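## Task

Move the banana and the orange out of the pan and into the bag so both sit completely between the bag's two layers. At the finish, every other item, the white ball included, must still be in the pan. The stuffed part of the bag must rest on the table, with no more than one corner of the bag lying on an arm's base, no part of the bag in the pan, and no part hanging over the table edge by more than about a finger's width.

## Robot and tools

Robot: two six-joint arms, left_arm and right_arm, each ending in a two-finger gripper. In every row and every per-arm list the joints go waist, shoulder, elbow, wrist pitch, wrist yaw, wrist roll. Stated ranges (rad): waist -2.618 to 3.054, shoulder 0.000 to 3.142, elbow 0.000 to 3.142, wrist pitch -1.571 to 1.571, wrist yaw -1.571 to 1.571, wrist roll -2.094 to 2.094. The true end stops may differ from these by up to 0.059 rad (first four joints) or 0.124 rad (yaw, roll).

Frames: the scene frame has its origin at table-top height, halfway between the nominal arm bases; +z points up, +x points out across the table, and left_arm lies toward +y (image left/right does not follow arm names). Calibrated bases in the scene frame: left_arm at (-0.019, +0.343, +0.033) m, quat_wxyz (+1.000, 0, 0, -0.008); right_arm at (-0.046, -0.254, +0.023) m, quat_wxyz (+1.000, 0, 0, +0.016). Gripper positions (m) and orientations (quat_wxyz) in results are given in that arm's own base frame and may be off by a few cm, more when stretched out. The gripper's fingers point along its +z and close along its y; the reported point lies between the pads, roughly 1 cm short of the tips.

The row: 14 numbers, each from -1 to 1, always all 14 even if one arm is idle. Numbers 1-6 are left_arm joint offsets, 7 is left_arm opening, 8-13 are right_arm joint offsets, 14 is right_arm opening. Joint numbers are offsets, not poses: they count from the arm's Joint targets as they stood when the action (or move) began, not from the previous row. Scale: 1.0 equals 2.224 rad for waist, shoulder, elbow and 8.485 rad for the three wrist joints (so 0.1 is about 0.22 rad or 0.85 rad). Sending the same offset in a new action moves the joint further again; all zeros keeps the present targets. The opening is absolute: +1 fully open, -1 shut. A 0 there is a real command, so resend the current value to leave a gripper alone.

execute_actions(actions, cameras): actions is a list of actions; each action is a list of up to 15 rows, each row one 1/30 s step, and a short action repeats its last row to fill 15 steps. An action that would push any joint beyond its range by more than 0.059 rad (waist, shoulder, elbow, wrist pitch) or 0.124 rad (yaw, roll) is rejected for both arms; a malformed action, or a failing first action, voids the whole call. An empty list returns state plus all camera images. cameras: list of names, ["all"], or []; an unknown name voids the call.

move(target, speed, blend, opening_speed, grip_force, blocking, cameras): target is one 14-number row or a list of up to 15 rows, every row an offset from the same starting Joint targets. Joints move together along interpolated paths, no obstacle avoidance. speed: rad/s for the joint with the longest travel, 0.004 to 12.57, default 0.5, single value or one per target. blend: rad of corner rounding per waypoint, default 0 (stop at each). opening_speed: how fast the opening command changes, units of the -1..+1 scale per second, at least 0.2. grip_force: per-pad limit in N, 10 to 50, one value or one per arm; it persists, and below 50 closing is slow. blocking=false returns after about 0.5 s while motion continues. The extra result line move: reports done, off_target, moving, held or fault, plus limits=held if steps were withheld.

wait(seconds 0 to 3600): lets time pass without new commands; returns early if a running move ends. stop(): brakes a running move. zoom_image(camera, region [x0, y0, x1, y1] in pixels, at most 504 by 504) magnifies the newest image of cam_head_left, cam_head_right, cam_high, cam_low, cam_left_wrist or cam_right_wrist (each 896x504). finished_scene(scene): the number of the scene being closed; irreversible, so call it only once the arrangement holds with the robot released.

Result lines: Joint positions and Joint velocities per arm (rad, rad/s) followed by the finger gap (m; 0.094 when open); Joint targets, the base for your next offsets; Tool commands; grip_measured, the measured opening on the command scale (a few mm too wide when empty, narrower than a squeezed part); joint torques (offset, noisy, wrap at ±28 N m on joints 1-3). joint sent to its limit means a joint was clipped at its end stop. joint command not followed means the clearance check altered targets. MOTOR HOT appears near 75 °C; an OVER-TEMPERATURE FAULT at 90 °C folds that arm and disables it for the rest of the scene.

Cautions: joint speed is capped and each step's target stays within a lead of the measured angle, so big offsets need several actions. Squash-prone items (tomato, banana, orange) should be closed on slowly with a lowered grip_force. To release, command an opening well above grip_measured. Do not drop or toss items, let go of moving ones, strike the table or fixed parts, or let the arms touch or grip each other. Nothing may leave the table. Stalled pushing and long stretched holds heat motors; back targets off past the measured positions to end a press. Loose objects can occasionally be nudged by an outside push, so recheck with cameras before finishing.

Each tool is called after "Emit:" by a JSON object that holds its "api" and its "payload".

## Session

Emit:
{"api": "execute_actions", "payload": {"actions": []}}

Scene clock: 0.00 s.
left_arm: end_effector_position=(+0.3859, +0.0564, +0.0913) grip_measured=+1.000 end_effector_quat_wxyz=(+0.562, -0.129, +0.814, +0.064) | right_arm: end_effector_position=(+0.3919, -0.0263, +0.0788) grip_measured=+1.000 end_effector_quat_wxyz=(+0.545, +0.059, +0.830, -0.103)
Joint positions: left_arm=[0.056 1.503 0.373 0.754 -0.201 -0.122 0.094] | right_arm=[0.062 1.565 0.395 0.757 0.295 0.01 0.094]
Joint velocities: within noise
Joint torques (N m): no reading
Heat: left arm: 25 °C; right arm: 28 °C.
Joint targets: left_arm=[0.056 1.499 0.378 0.749 -0.201 -0.122] | right_arm=[0.062 1.556 0.405 0.770 0.295 0.010]
Tool commands: left_gripper/opening=+1.0 right_gripper/opening=+1.0

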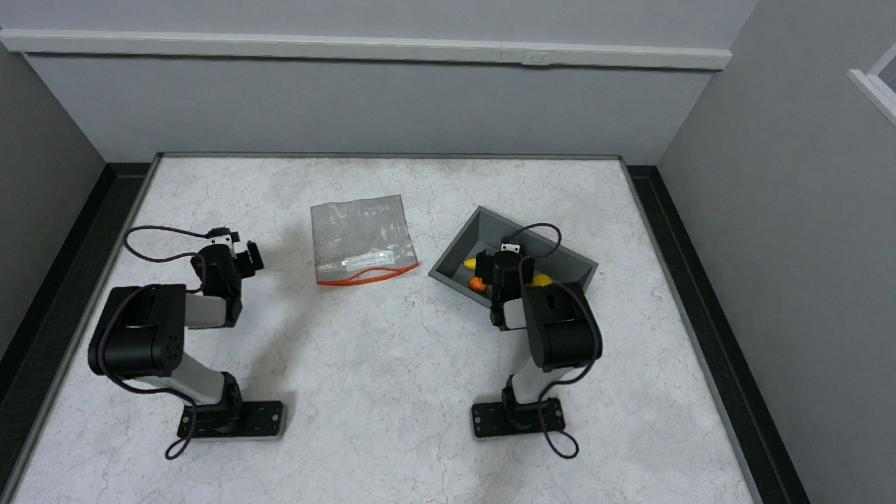

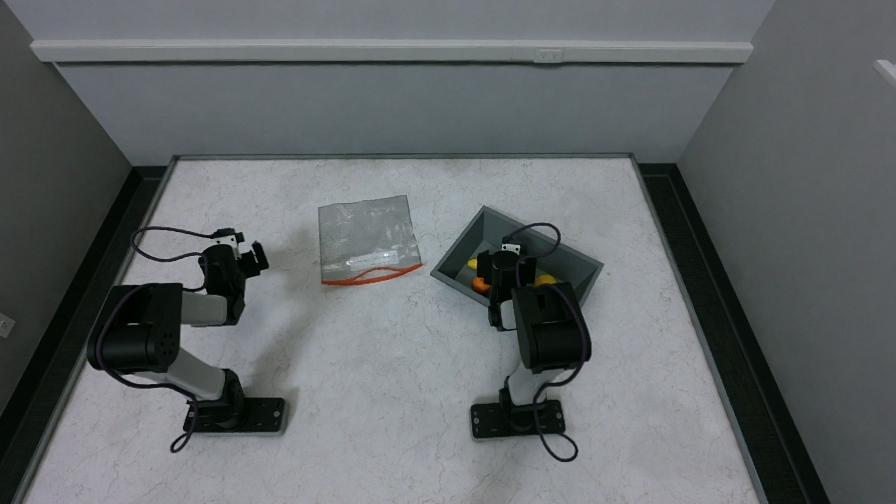

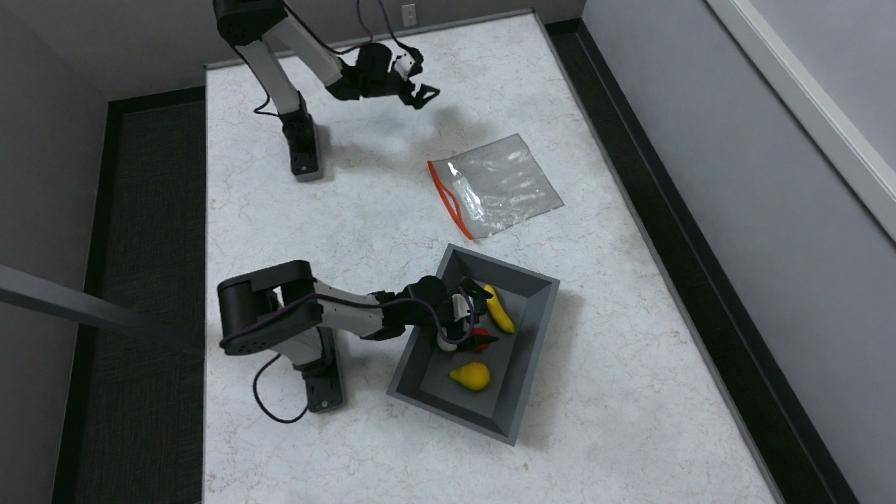

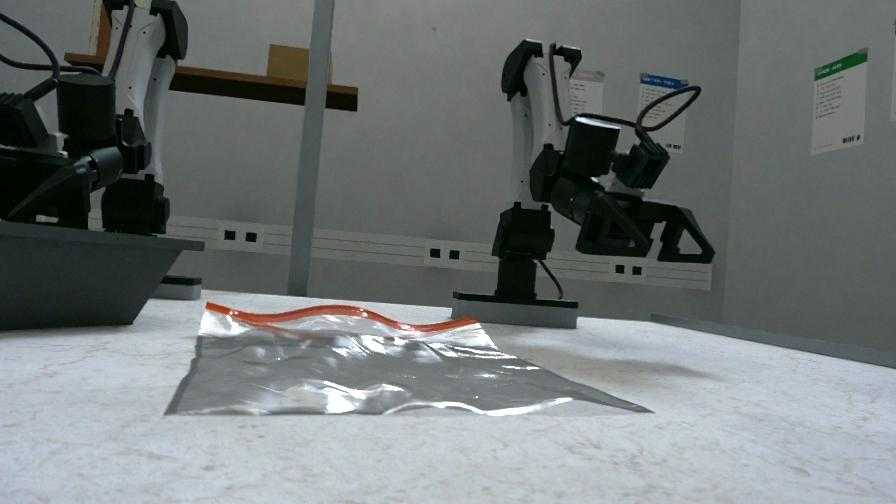

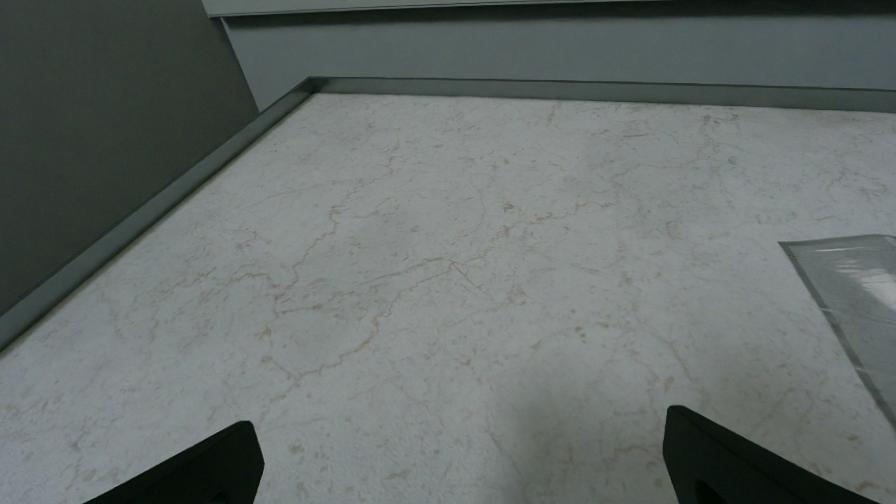

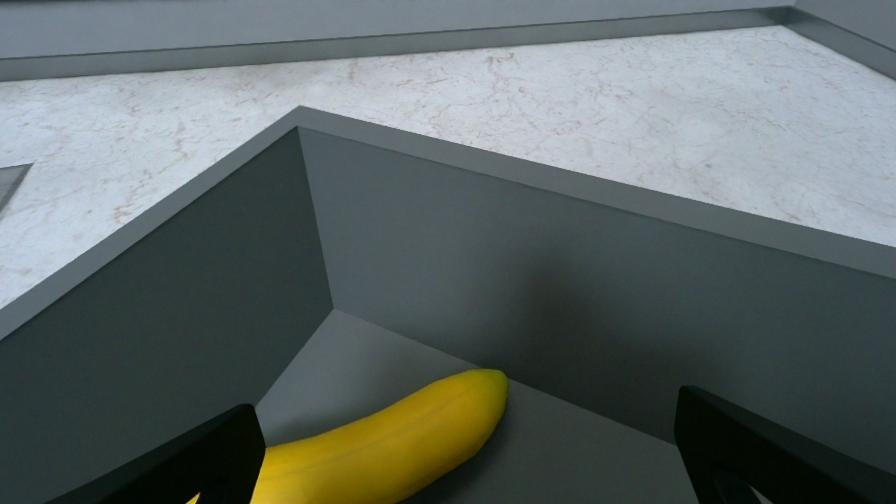

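Emit:
{"api": "zoom_image", "payload": {"camera": "cam_head_left", "region": [300, 180, 440, 300]}}

Emit:
{"api": "zoom_image", "payload": {"camera": "cam_low", "region": [150, 270, 530, 420]}}

Emit:
{"api": "zoom_image", "payload": {"camera": "cam_high", "region": [400, 120, 600, 260]}}

Emit:
{"api": "zoom_image", "payload": {"camera": "cam_high", "region": [380, 240, 580, 450]}}

Scaled by 3.600 from the camera's image (finer frame: 1280x720).

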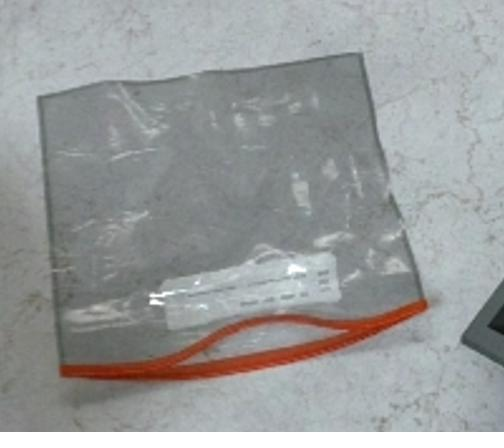

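Scaled by 1.326 from the camera's image (finer frame: 1280x720).

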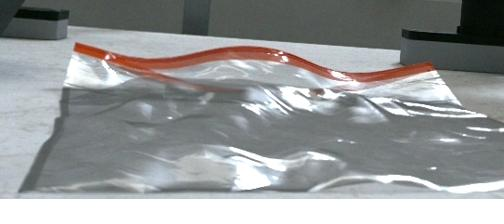

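Scaled by 2.520 from the camera's image (finer frame: 1280x720).

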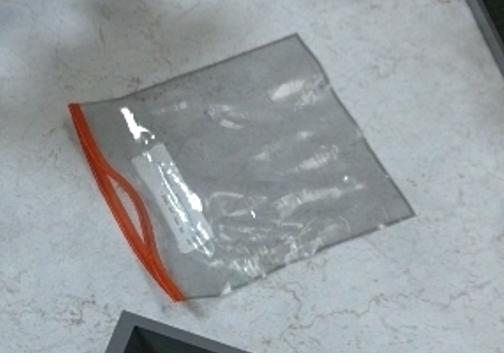

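Scaled by 2.400 from the camera's image (finer frame: 1280x720).

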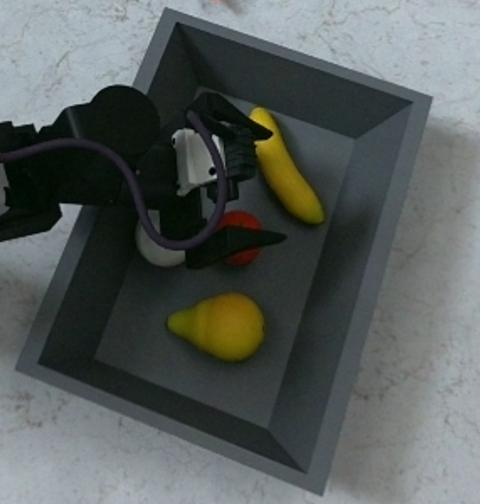

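Emit:
{"api": "zoom_image", "payload": {"camera": "cam_low", "region": [190, 285, 390, 365]}}

Emit:
{"api": "zoom_image", "payload": {"camera": "cam_head_left", "region": [310, 240, 430, 300]}}

Scaled by 2.520 from the camera's image (finer frame: 1280x720).

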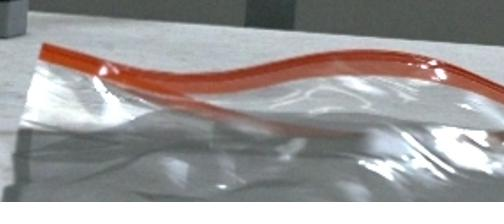

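Scaled by 4.200 from the camera's image (finer frame: 1280x720).

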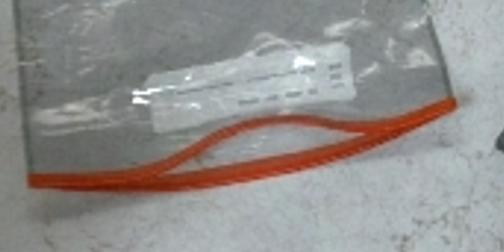

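Emit:
{"api": "move", "payload": {"target": [-0.2914,0.3109,0.7197,-0.2484,0.0237,0.1051,0.2,-0.077,0.1209,0.5776,-0.2599,-0.0348,-0.0012,0.6], "speed": 1.2, "opening_speed": 1.5, "grip_force": [50, 30], "cameras": ["cam_left_wrist","cam_right_wrist","cam_head_left","cam_low"]}}

Scene clock: 7.73 s.
left_arm: end_effector_position=(+0.3526, -0.2356, +0.0908) grip_measured=+0.202 end_effector_quat_wxyz=(+0.006, +0.626, +0.780, +0.008) | right_arm: end_effector_position=(+0.3309, -0.0360, +0.1451) grip_measured=+0.601 end_effector_quat_wxyz=(-0.003, +0.055, +0.998, -0.005)
Joint positions: left_arm=[-0.595 2.169 1.957 -1.346 -0.015 0.758 0.056] | right_arm=[-0.103 1.812 1.664 -1.429 0.01 0.008 0.075]
Joint torques (N m): left_arm=[0.42 -9.55 9.13 0.25 0.16 0.07] | right_arm=[-0.53 -7.09 8.42 0.21 -0.11 -0.03]
Heat: left arm: 27 °C; right arm: 29 °C.
Joint targets: left_arm=[-0.593 2.191 1.979 -1.358 0.000 0.769] | right_arm=[-0.109 1.824 1.689 -1.435 0.000 0.000]
grip_force (N): 50, 30
move: done
Images, in order (width x height): cam_head_left 896x504, cam_low 896x504, cam_left_wrist 896x504, cam_right_wrist 896x504.

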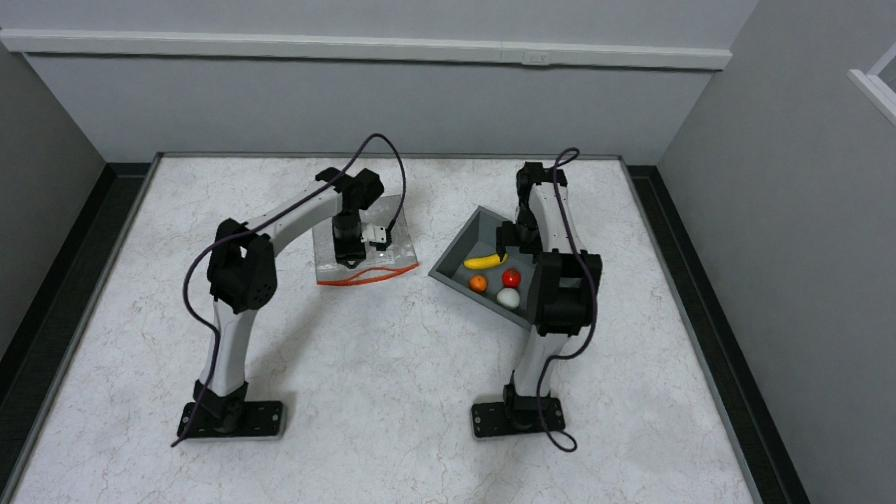

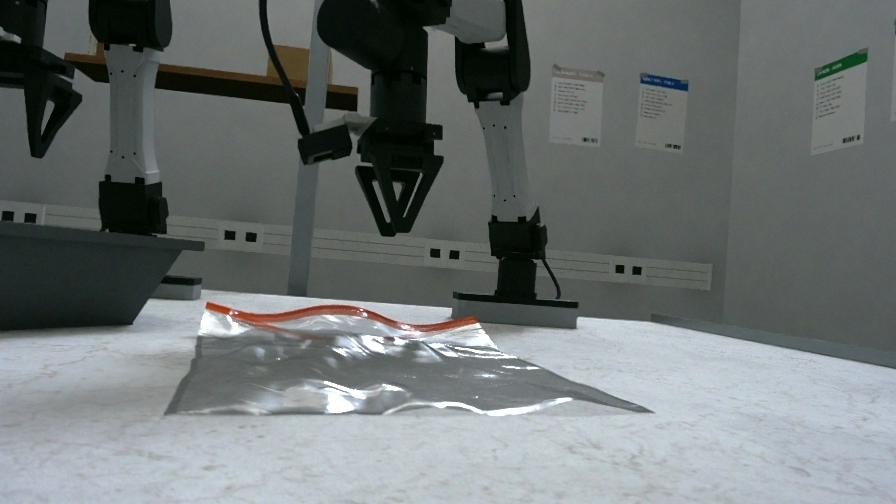

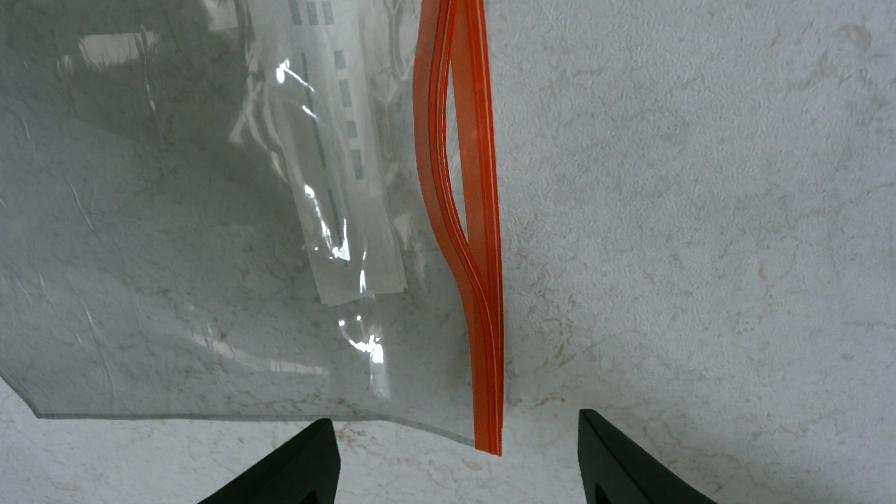

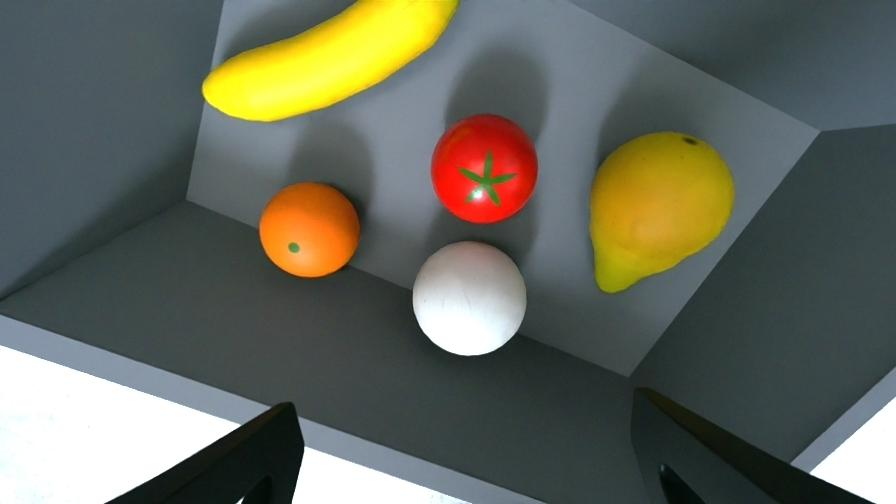

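Emit:
{"api": "zoom_image", "payload": {"camera": "cam_left_wrist", "region": [370, 0, 570, 260]}}

Emit:
{"api": "zoom_image", "payload": {"camera": "cam_left_wrist", "region": [400, 220, 580, 470]}}

Scaled by 1.938 from the camera's image (finer frame: 1280x720).

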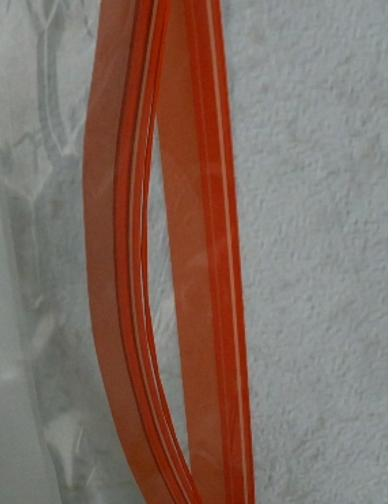

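Scaled by 2.016 from the camera's image (finer frame: 1280x720).

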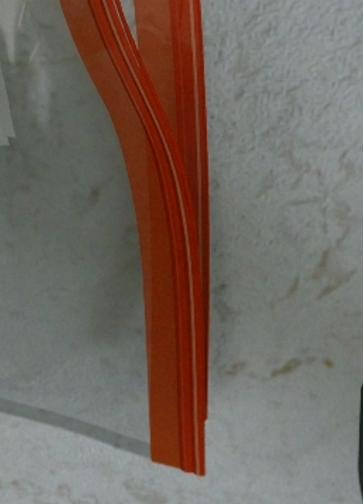

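Emit:
{"api": "zoom_image", "payload": {"camera": "cam_left_wrist", "region": [405, 60, 515, 200]}}

Emit:
{"api": "zoom_image", "payload": {"camera": "cam_left_wrist", "region": [440, 190, 520, 320]}}

Emit:
{"api": "zoom_image", "payload": {"camera": "cam_low", "region": [200, 290, 300, 350]}}

Emit:
{"api": "zoom_image", "payload": {"camera": "cam_low", "region": [290, 290, 490, 360]}}

Scaled by 3.600 from the camera's image (finer frame: 1280x720).

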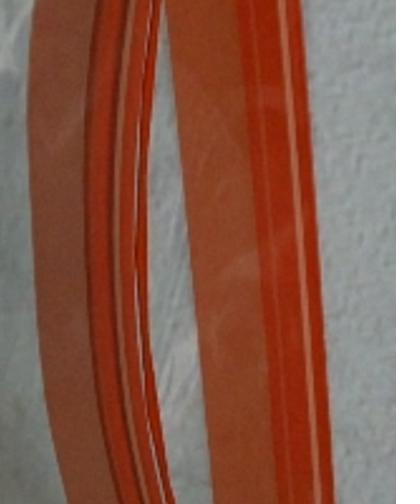

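Scaled by 3.877 from the camera's image (finer frame: 1280x720).

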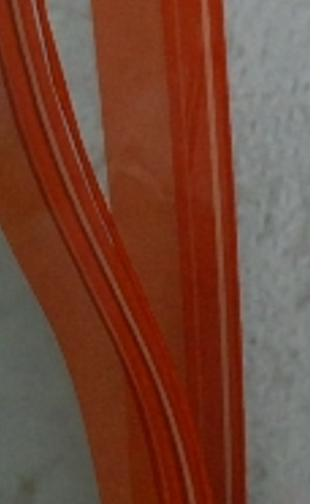

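Scaled by 5.040 from the camera's image (finer frame: 1280x720).

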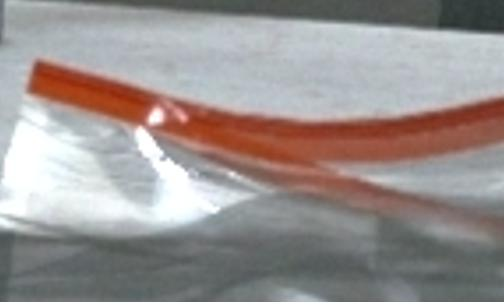

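Scaled by 2.520 from the camera's image (finer frame: 1280x720).

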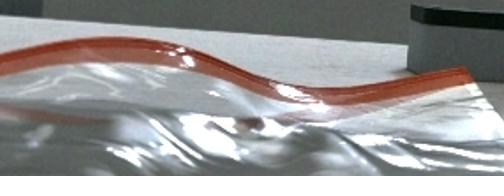

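Emit:
{"api": "move", "payload": {"target": [[-0.0195,0.0732,0.087,-0.0037,0,-0.0047,-0.1,0.0983,0.0167,-0.0448,0.016,0,0.0742,0.45],[-0.0195,0.0788,-0.0015,0.021,0,-0.0047,-0.1,0.0983,0.056,-0.1812,0.0621,0,0.0742,0.45],[-0.0195,0.0788,-0.0015,0.021,0,-0.0047,-0.1,0.0983,0.056,-0.1812,0.0621,0,0.0742,-0.1],[-0.0195,0.0788,-0.0015,0.021,0,-0.0047,-0.1,0.0983,0.0167,-0.0448,0.016,0,0.0742,-0.1]], "speed": [0.5,0.3,0.3,0.3], "blend": [0.03,0,0,0], "opening_speed": 0.8, "grip_force": [50, 22], "cameras": ["cam_left_wrist","cam_right_wrist","cam_low"]}}

Emit:
{"api": "zoom_image", "payload": {"camera": "cam_low", "region": [200, 200, 500, 370]}}

Emit:
{"api": "zoom_image", "payload": {"camera": "cam_left_wrist", "region": [260, 200, 660, 504]}}

Scene clock: 19.97 s.
left_arm: end_effector_position=(+0.3736, -0.2688, +0.0243) grip_measured=-0.098 end_effector_quat_wxyz=(+0.010, +0.633, +0.774, +0.008) | right_arm: end_effector_position=(+0.3413, +0.0347, +0.0922) grip_measured=-0.085 end_effector_quat_wxyz=(-0.024, +0.256, +0.966, -0.013)
Joint positions: left_arm=[-0.629 2.345 1.986 -1.19 -0.015 0.741 0.042] | right_arm=[0.105 1.9 1.567 -1.291 0.007 0.622 0.043]
Joint torques (N m): left_arm=[-0.25 -10.91 5.97 0.52 0.16 -0.15] | right_arm=[0.42 -12.03 8.02 0.08 -0.06 0.13]
Heat: left arm: 28 °C; right arm: 32 °C.
Joint targets: left_arm=[-0.636 2.366 1.976 -1.180 0.000 0.730] | right_arm=[0.109 1.861 1.590 -1.299 0.000 0.630]
grip_force (N): 50, 22
move: off_target (right_arm); right_arm: the shoulder is farthest, 0.039 rad from its target
Images, in order (width x height): cam_low 896x504, cam_left_wrist 896x504, cam_right_wrist 896x504.

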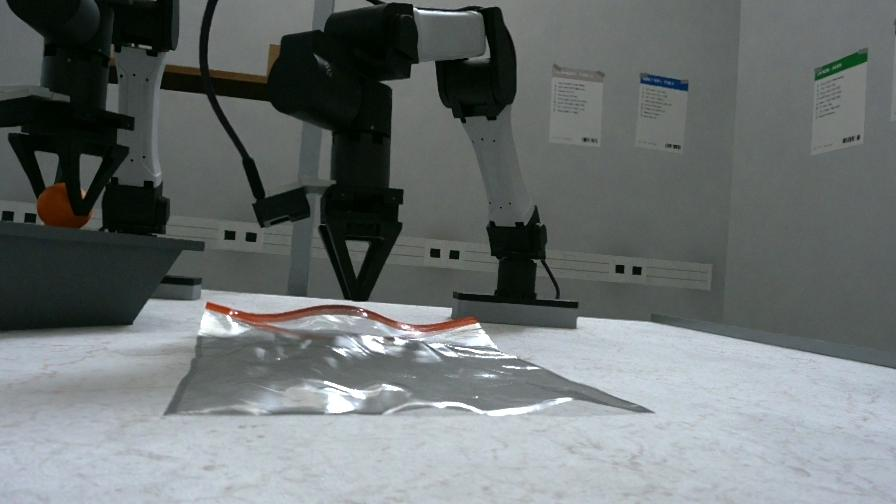

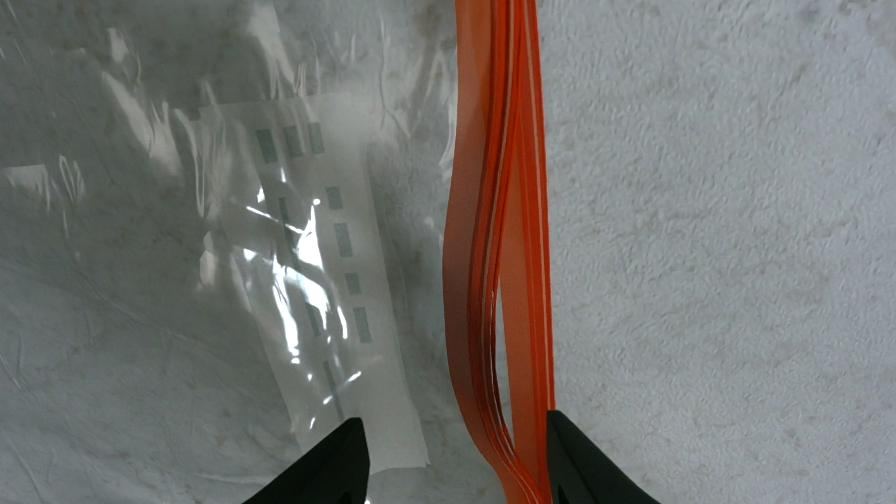

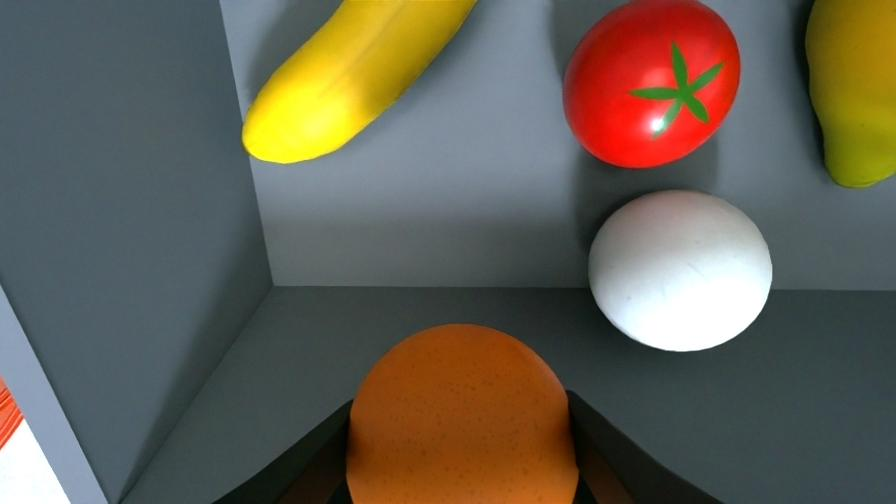

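Scaled by 1.680 from the camera's image (finer frame: 1280x720).

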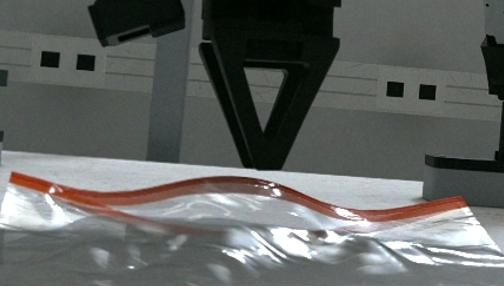

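Scaled by 1.260 from the camera's image (finer frame: 1280x720).

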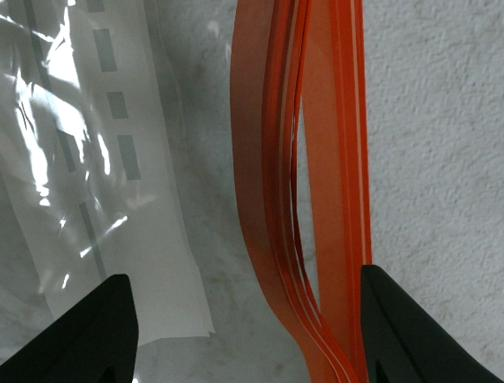

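Emit:
{"api": "move", "payload": {"target": [0.0043,0.0131,0.0012,0.003,0,0.0012,-0.1,0,0,0,0,0,0,-0.1], "speed": 0.15, "cameras": ["cam_left_wrist","cam_low"]}}

Emit:
{"api": "zoom_image", "payload": {"camera": "cam_low", "region": [270, 260, 450, 350]}}

Emit:
{"api": "zoom_image", "payload": {"camera": "cam_left_wrist", "region": [300, 220, 640, 504]}}

Scene clock: 21.70 s.
left_arm: end_effector_position=(+0.3760, -0.2706, +0.0101) grip_measured=-0.098 end_effector_quat_wxyz=(+0.006, +0.633, +0.774, +0.008) | right_arm: end_effector_position=(+0.3411, +0.0347, +0.0922) grip_measured=-0.085 end_effector_quat_wxyz=(-0.024, +0.256, +0.966, -0.013)
Joint positions: left_arm=[-0.629 2.377 1.986 -1.166 -0.015 0.741 0.042] | right_arm=[0.105 1.9 1.567 -1.293 0.007 0.622 0.043]
Joint torques (N m): left_arm=[0.43 -11.26 6.24 0.52 0.15 -0.05] | right_arm=[0.42 -12.05 8.13 0.1 -0.05 0.13]
Heat: left arm: 28 °C; right arm: 33 °C.
Joint targets: left_arm=[-0.626 2.395 1.978 -1.155 0.000 0.740] | right_arm=[0.109 1.861 1.590 -1.299 0.000 0.630]
grip_force (N): 50, 22
move: done
Images, in order (width x height): cam_low 896x504, cam_left_wrist 896x504.

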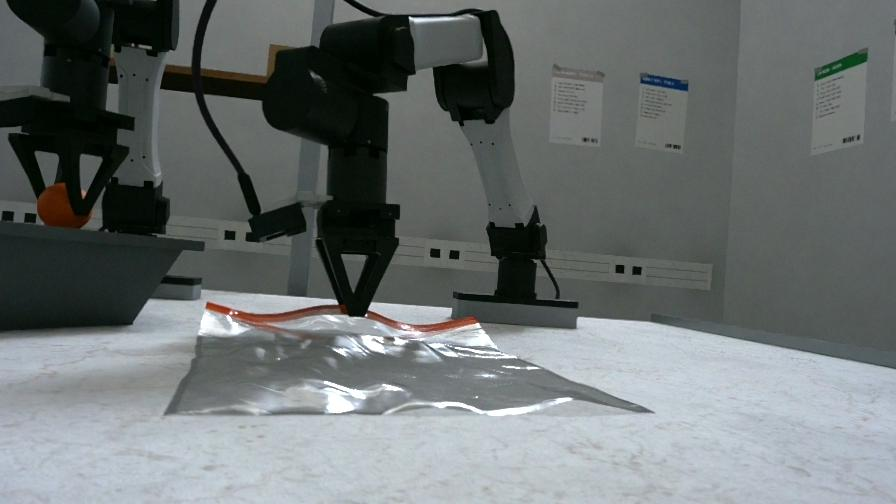

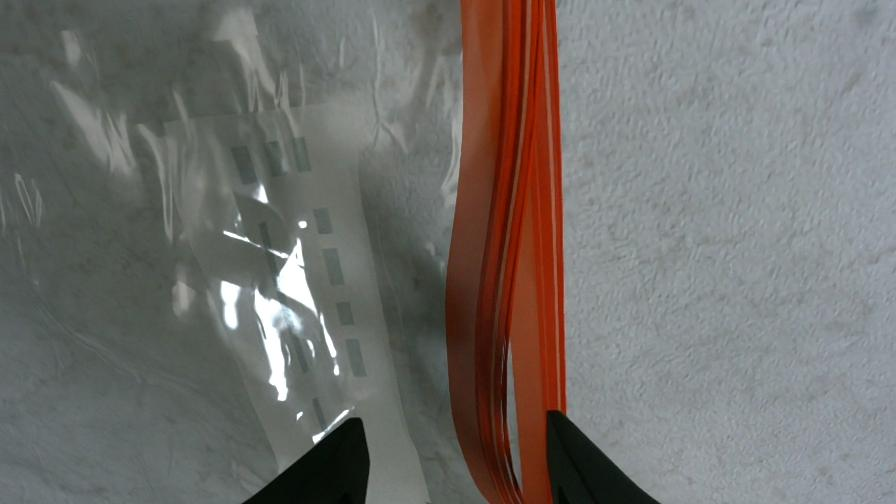

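Scaled by 2.800 from the camera's image (finer frame: 1280x720).

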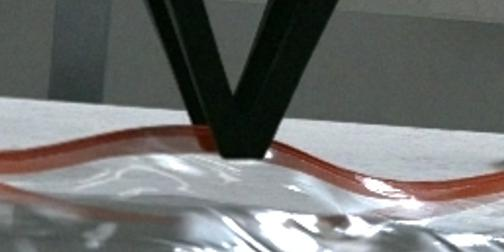

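Scaled by 1.482 from the camera's image (finer frame: 1280x720).

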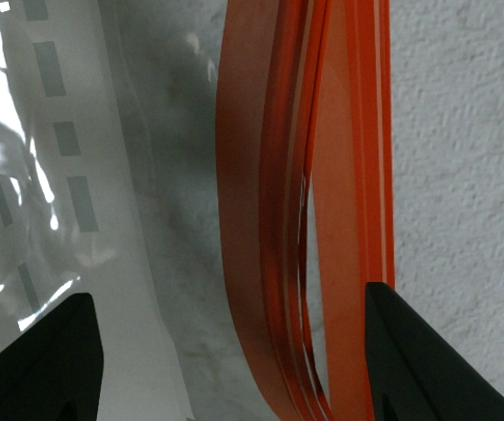

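Emit:
{"api": "move", "payload": {"target": [[0,0.0038,0,-0.001,0,0,-0.1,0,0,0,0,0,0,-0.1],[0,0.0038,0,-0.001,0,0,-1,0,0,0,0,0,0,-0.1]], "speed": 0.1, "opening_speed": 1.2, "cameras": ["cam_left_wrist","cam_low"]}}

Emit:
{"api": "zoom_image", "payload": {"camera": "cam_low", "region": [190, 260, 500, 350]}}

Emit:
{"api": "zoom_image", "payload": {"camera": "cam_left_wrist", "region": [300, 220, 640, 504]}}

Scene clock: 23.57 s.
left_arm: end_effector_position=(+0.3760, -0.2706, +0.0089) grip_measured=-0.984 end_effector_quat_wxyz=(+0.005, +0.633, +0.774, +0.008) | right_arm: end_effector_position=(+0.3411, +0.0347, +0.0922) grip_measured=-0.085 end_effector_quat_wxyz=(-0.024, +0.256, +0.966, -0.013)
Joint positions: left_arm=[-0.629 2.38 1.986 -1.164 -0.015 0.741 0.001] | right_arm=[0.105 1.9 1.567 -1.293 0.007 0.622 0.043]
Joint torques (N m): left_arm=[0.44 -10.91 6.19 0.4 0.16 -0.05] | right_arm=[0.42 -12.11 8.17 0.1 -0.06 0.14]
Heat: left arm: 29 °C; right arm: 34 °C.
Joint targets: left_arm=[-0.626 2.403 1.978 -1.163 0.000 0.740] | right_arm=[0.109 1.861 1.590 -1.299 0.000 0.630]
grip_force (N): 50, 22
move: done
Images, in order (width x height): cam_low 896x504, cam_left_wrist 896x504.

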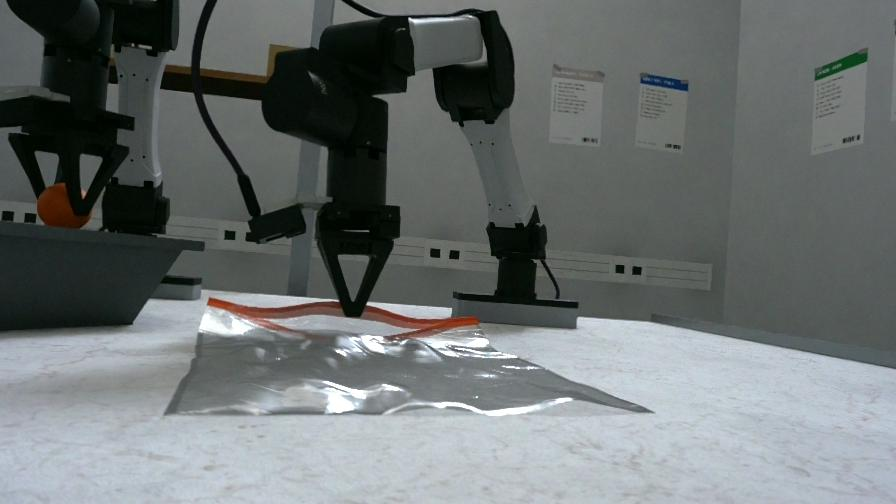

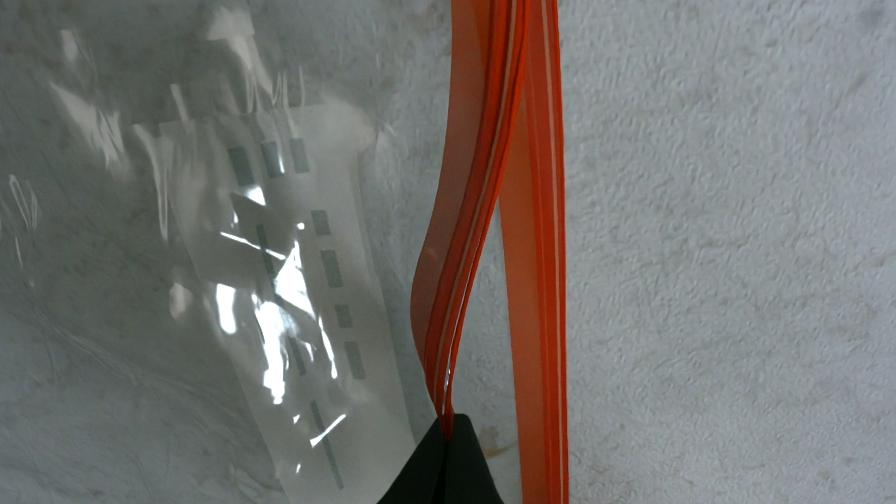

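Scaled by 1.626 from the camera's image (finer frame: 1280x720).

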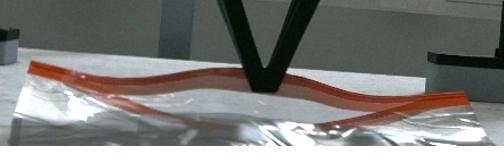

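Scaled by 1.482 from the camera's image (finer frame: 1280x720).

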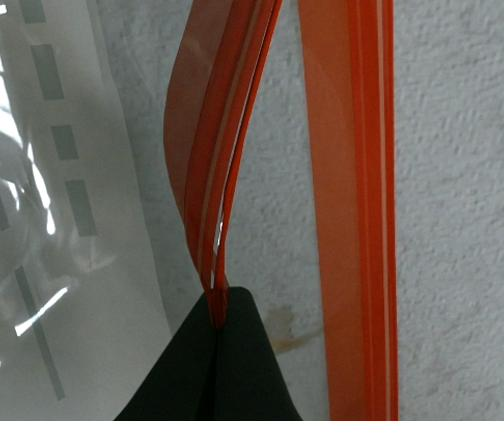

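Emit:
{"api": "move", "payload": {"target": [[-0.054,-0.2473,-0.3217,0.0215,0,-0.0013,-1,0,0,0,0,0,0,-0.1],[0.0853,-0.2451,-0.2679,0.0315,0.0457,0.0177,-1,0,0,0,0,0,0,-0.1]], "speed": [0.3,0.25], "cameras": ["cam_left_wrist","cam_low","cam_head_left"]}}

Emit:
{"api": "zoom_image", "payload": {"camera": "cam_low", "region": [150, 200, 540, 400]}}

Emit:
{"api": "zoom_image", "payload": {"camera": "cam_head_left", "region": [300, 200, 460, 340]}}

Scene clock: 30.30 s.
left_arm: end_effector_position=(+0.3147, -0.2175, +0.0618) grip_measured=-0.984 end_effector_quat_wxyz=(+0.110, +0.611, +0.767, -0.164) | right_arm: end_effector_position=(+0.3411, +0.0347, +0.0922) grip_measured=-0.085 end_effector_quat_wxyz=(-0.024, +0.256, +0.966, -0.013)
Joint positions: left_arm=[-0.439 1.881 1.362 -0.907 0.371 0.878 0.001] | right_arm=[0.105 1.9 1.567 -1.293 0.007 0.622 0.043]
Joint torques (N m): left_arm=[0.39 -10.74 8.99 0.8 0.42 0.06] | right_arm=[0.43 -12.1 8.17 0.11 -0.05 0.13]
Heat: left arm: 32 °C; right arm: 37 °C.
Joint targets: left_arm=[-0.437 1.858 1.383 -0.896 0.388 0.890] | right_arm=[0.109 1.861 1.590 -1.299 0.000 0.630]
grip_force (N): 50, 22
move: done
Images, in order (width x height): cam_head_left 896x504, cam_low 896x504, cam_left_wrist 896x504.

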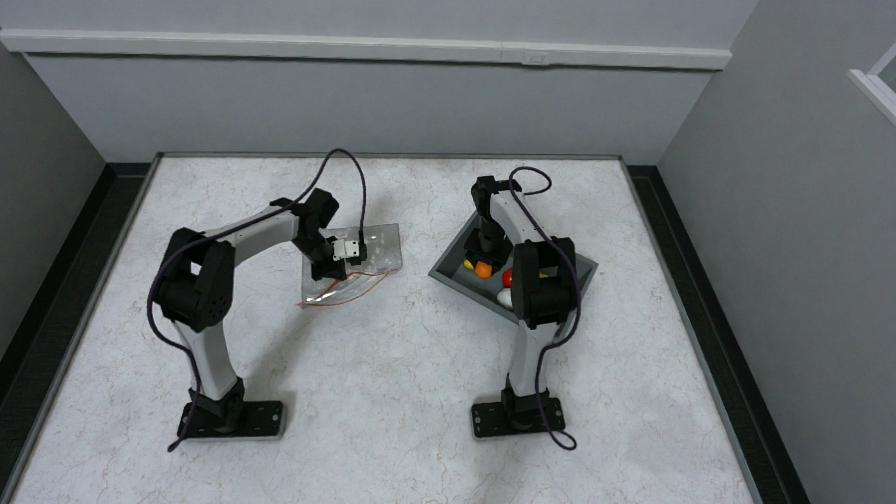

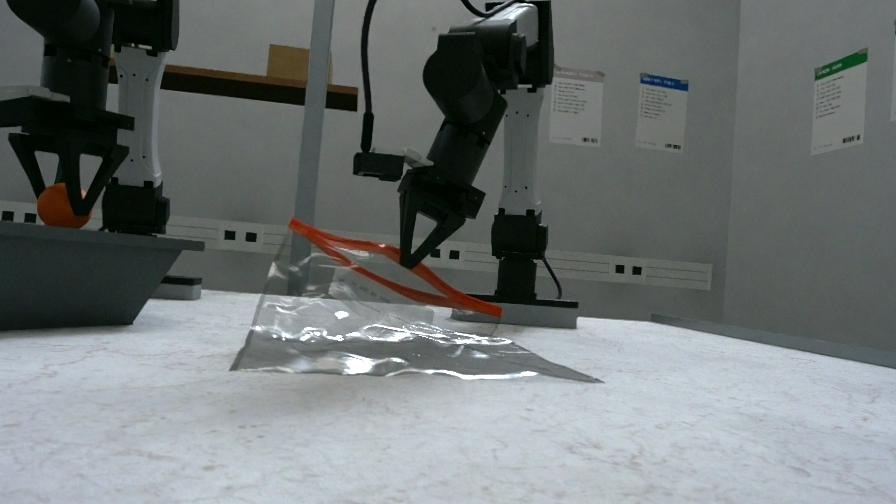

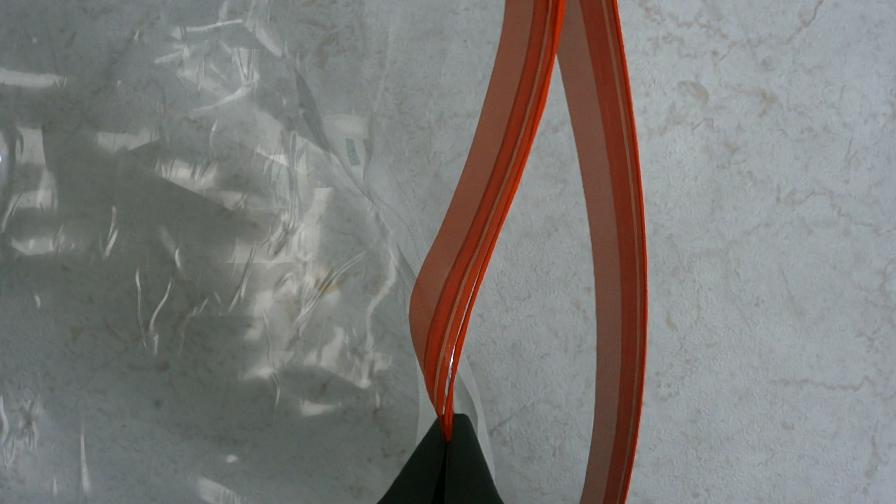

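Scaled by 1.292 from the camera's image (finer frame: 1280x720).

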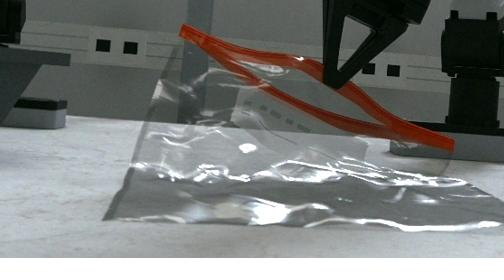

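Scaled by 3.150 from the camera's image (finer frame: 1280x720).

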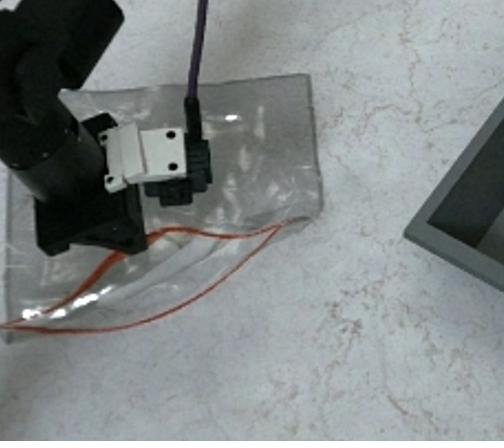

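Emit:
{"api": "move", "payload": {"target": [0,0,0,0,0,0,-1,0.3051,0,-0.0145,0.0448,0.0014,-0.0392,-0.1], "speed": 0.5, "cameras": ["cam_left_wrist","cam_low","cam_head_left","cam_right_wrist"]}}

Emit:
{"api": "zoom_image", "payload": {"camera": "cam_low", "region": [220, 150, 540, 350]}}

Emit:
{"api": "zoom_image", "payload": {"camera": "cam_head_left", "region": [290, 220, 430, 330]}}

Scene clock: 34.30 s.
left_arm: end_effector_position=(+0.3147, -0.2176, +0.0618) grip_measured=-0.984 end_effector_quat_wxyz=(+0.110, +0.611, +0.767, -0.164) | right_arm: end_effector_position=(+0.3031, +0.3037, +0.1031) grip_measured=-0.085 end_effector_quat_wxyz=(+0.131, -0.237, +0.960, +0.073)
Joint positions: left_arm=[-0.439 1.881 1.362 -0.907 0.371 0.879 0.001] | right_arm=[0.791 1.896 1.561 -0.935 0.012 0.306 0.043]
Joint torques (N m): left_arm=[0.43 -10.71 9.02 0.8 0.4 0.06] | right_arm=[-0.25 -12.31 6.28 1 0 -0.02]
Heat: left arm: 33 °C; right arm: 39 °C.
Joint targets: left_arm=[-0.437 1.858 1.383 -0.896 0.388 0.890] | right_arm=[0.788 1.862 1.557 -0.919 0.012 0.297]
grip_force (N): 50, 22
move: done
Images, in order (width x height): cam_head_left 896x504, cam_low 896x504, cam_left_wrist 896x504, cam_right_wrist 896x504.

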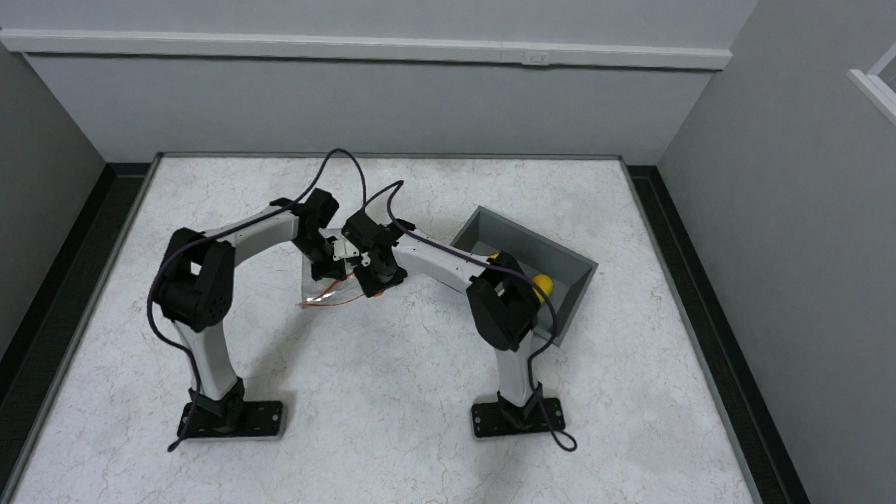

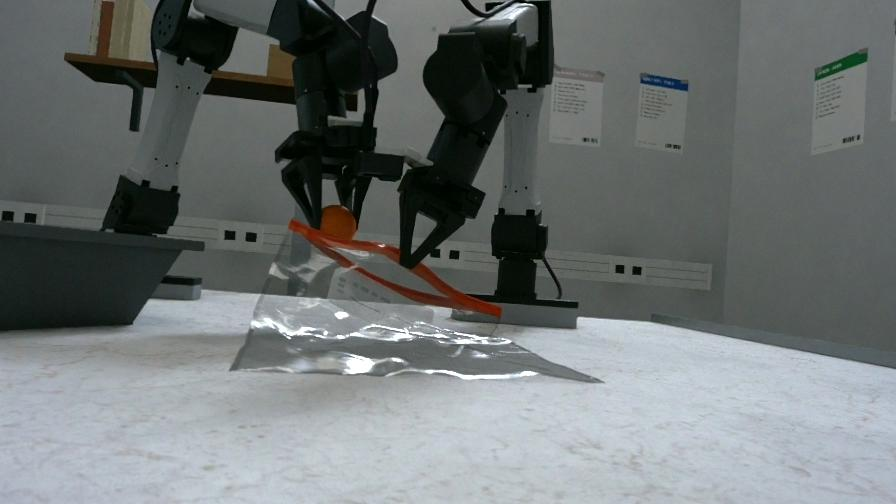

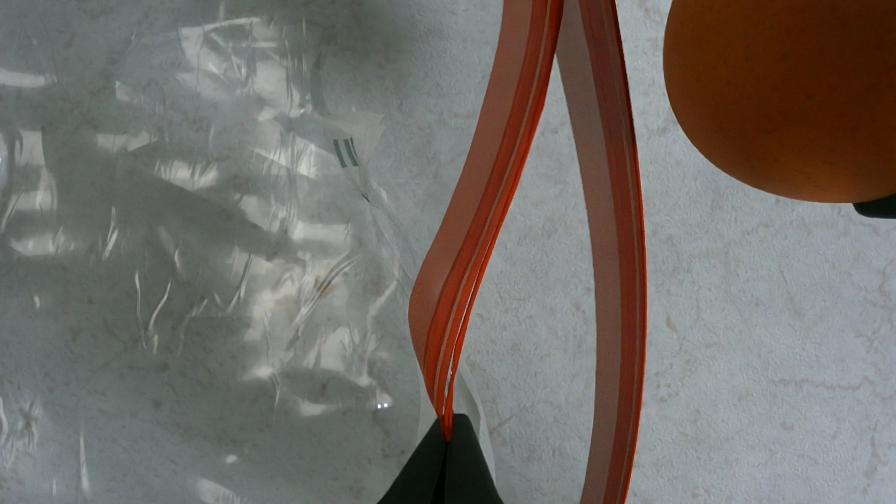

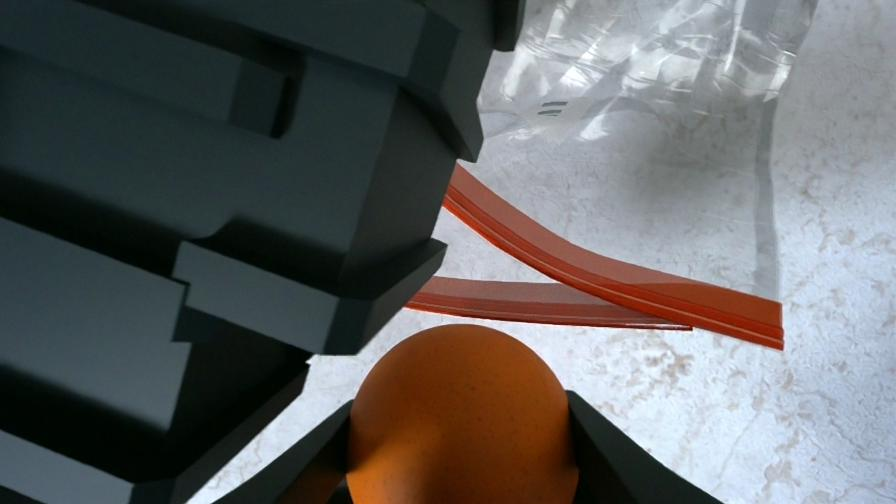

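Scaled by 1.575 from the camera's image (finer frame: 1280x720).

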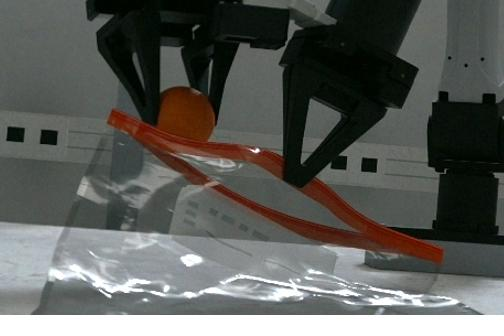

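Scaled by 3.600 from the camera's image (finer frame: 1280x720).

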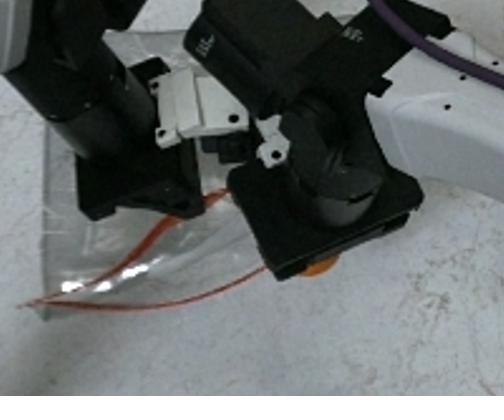

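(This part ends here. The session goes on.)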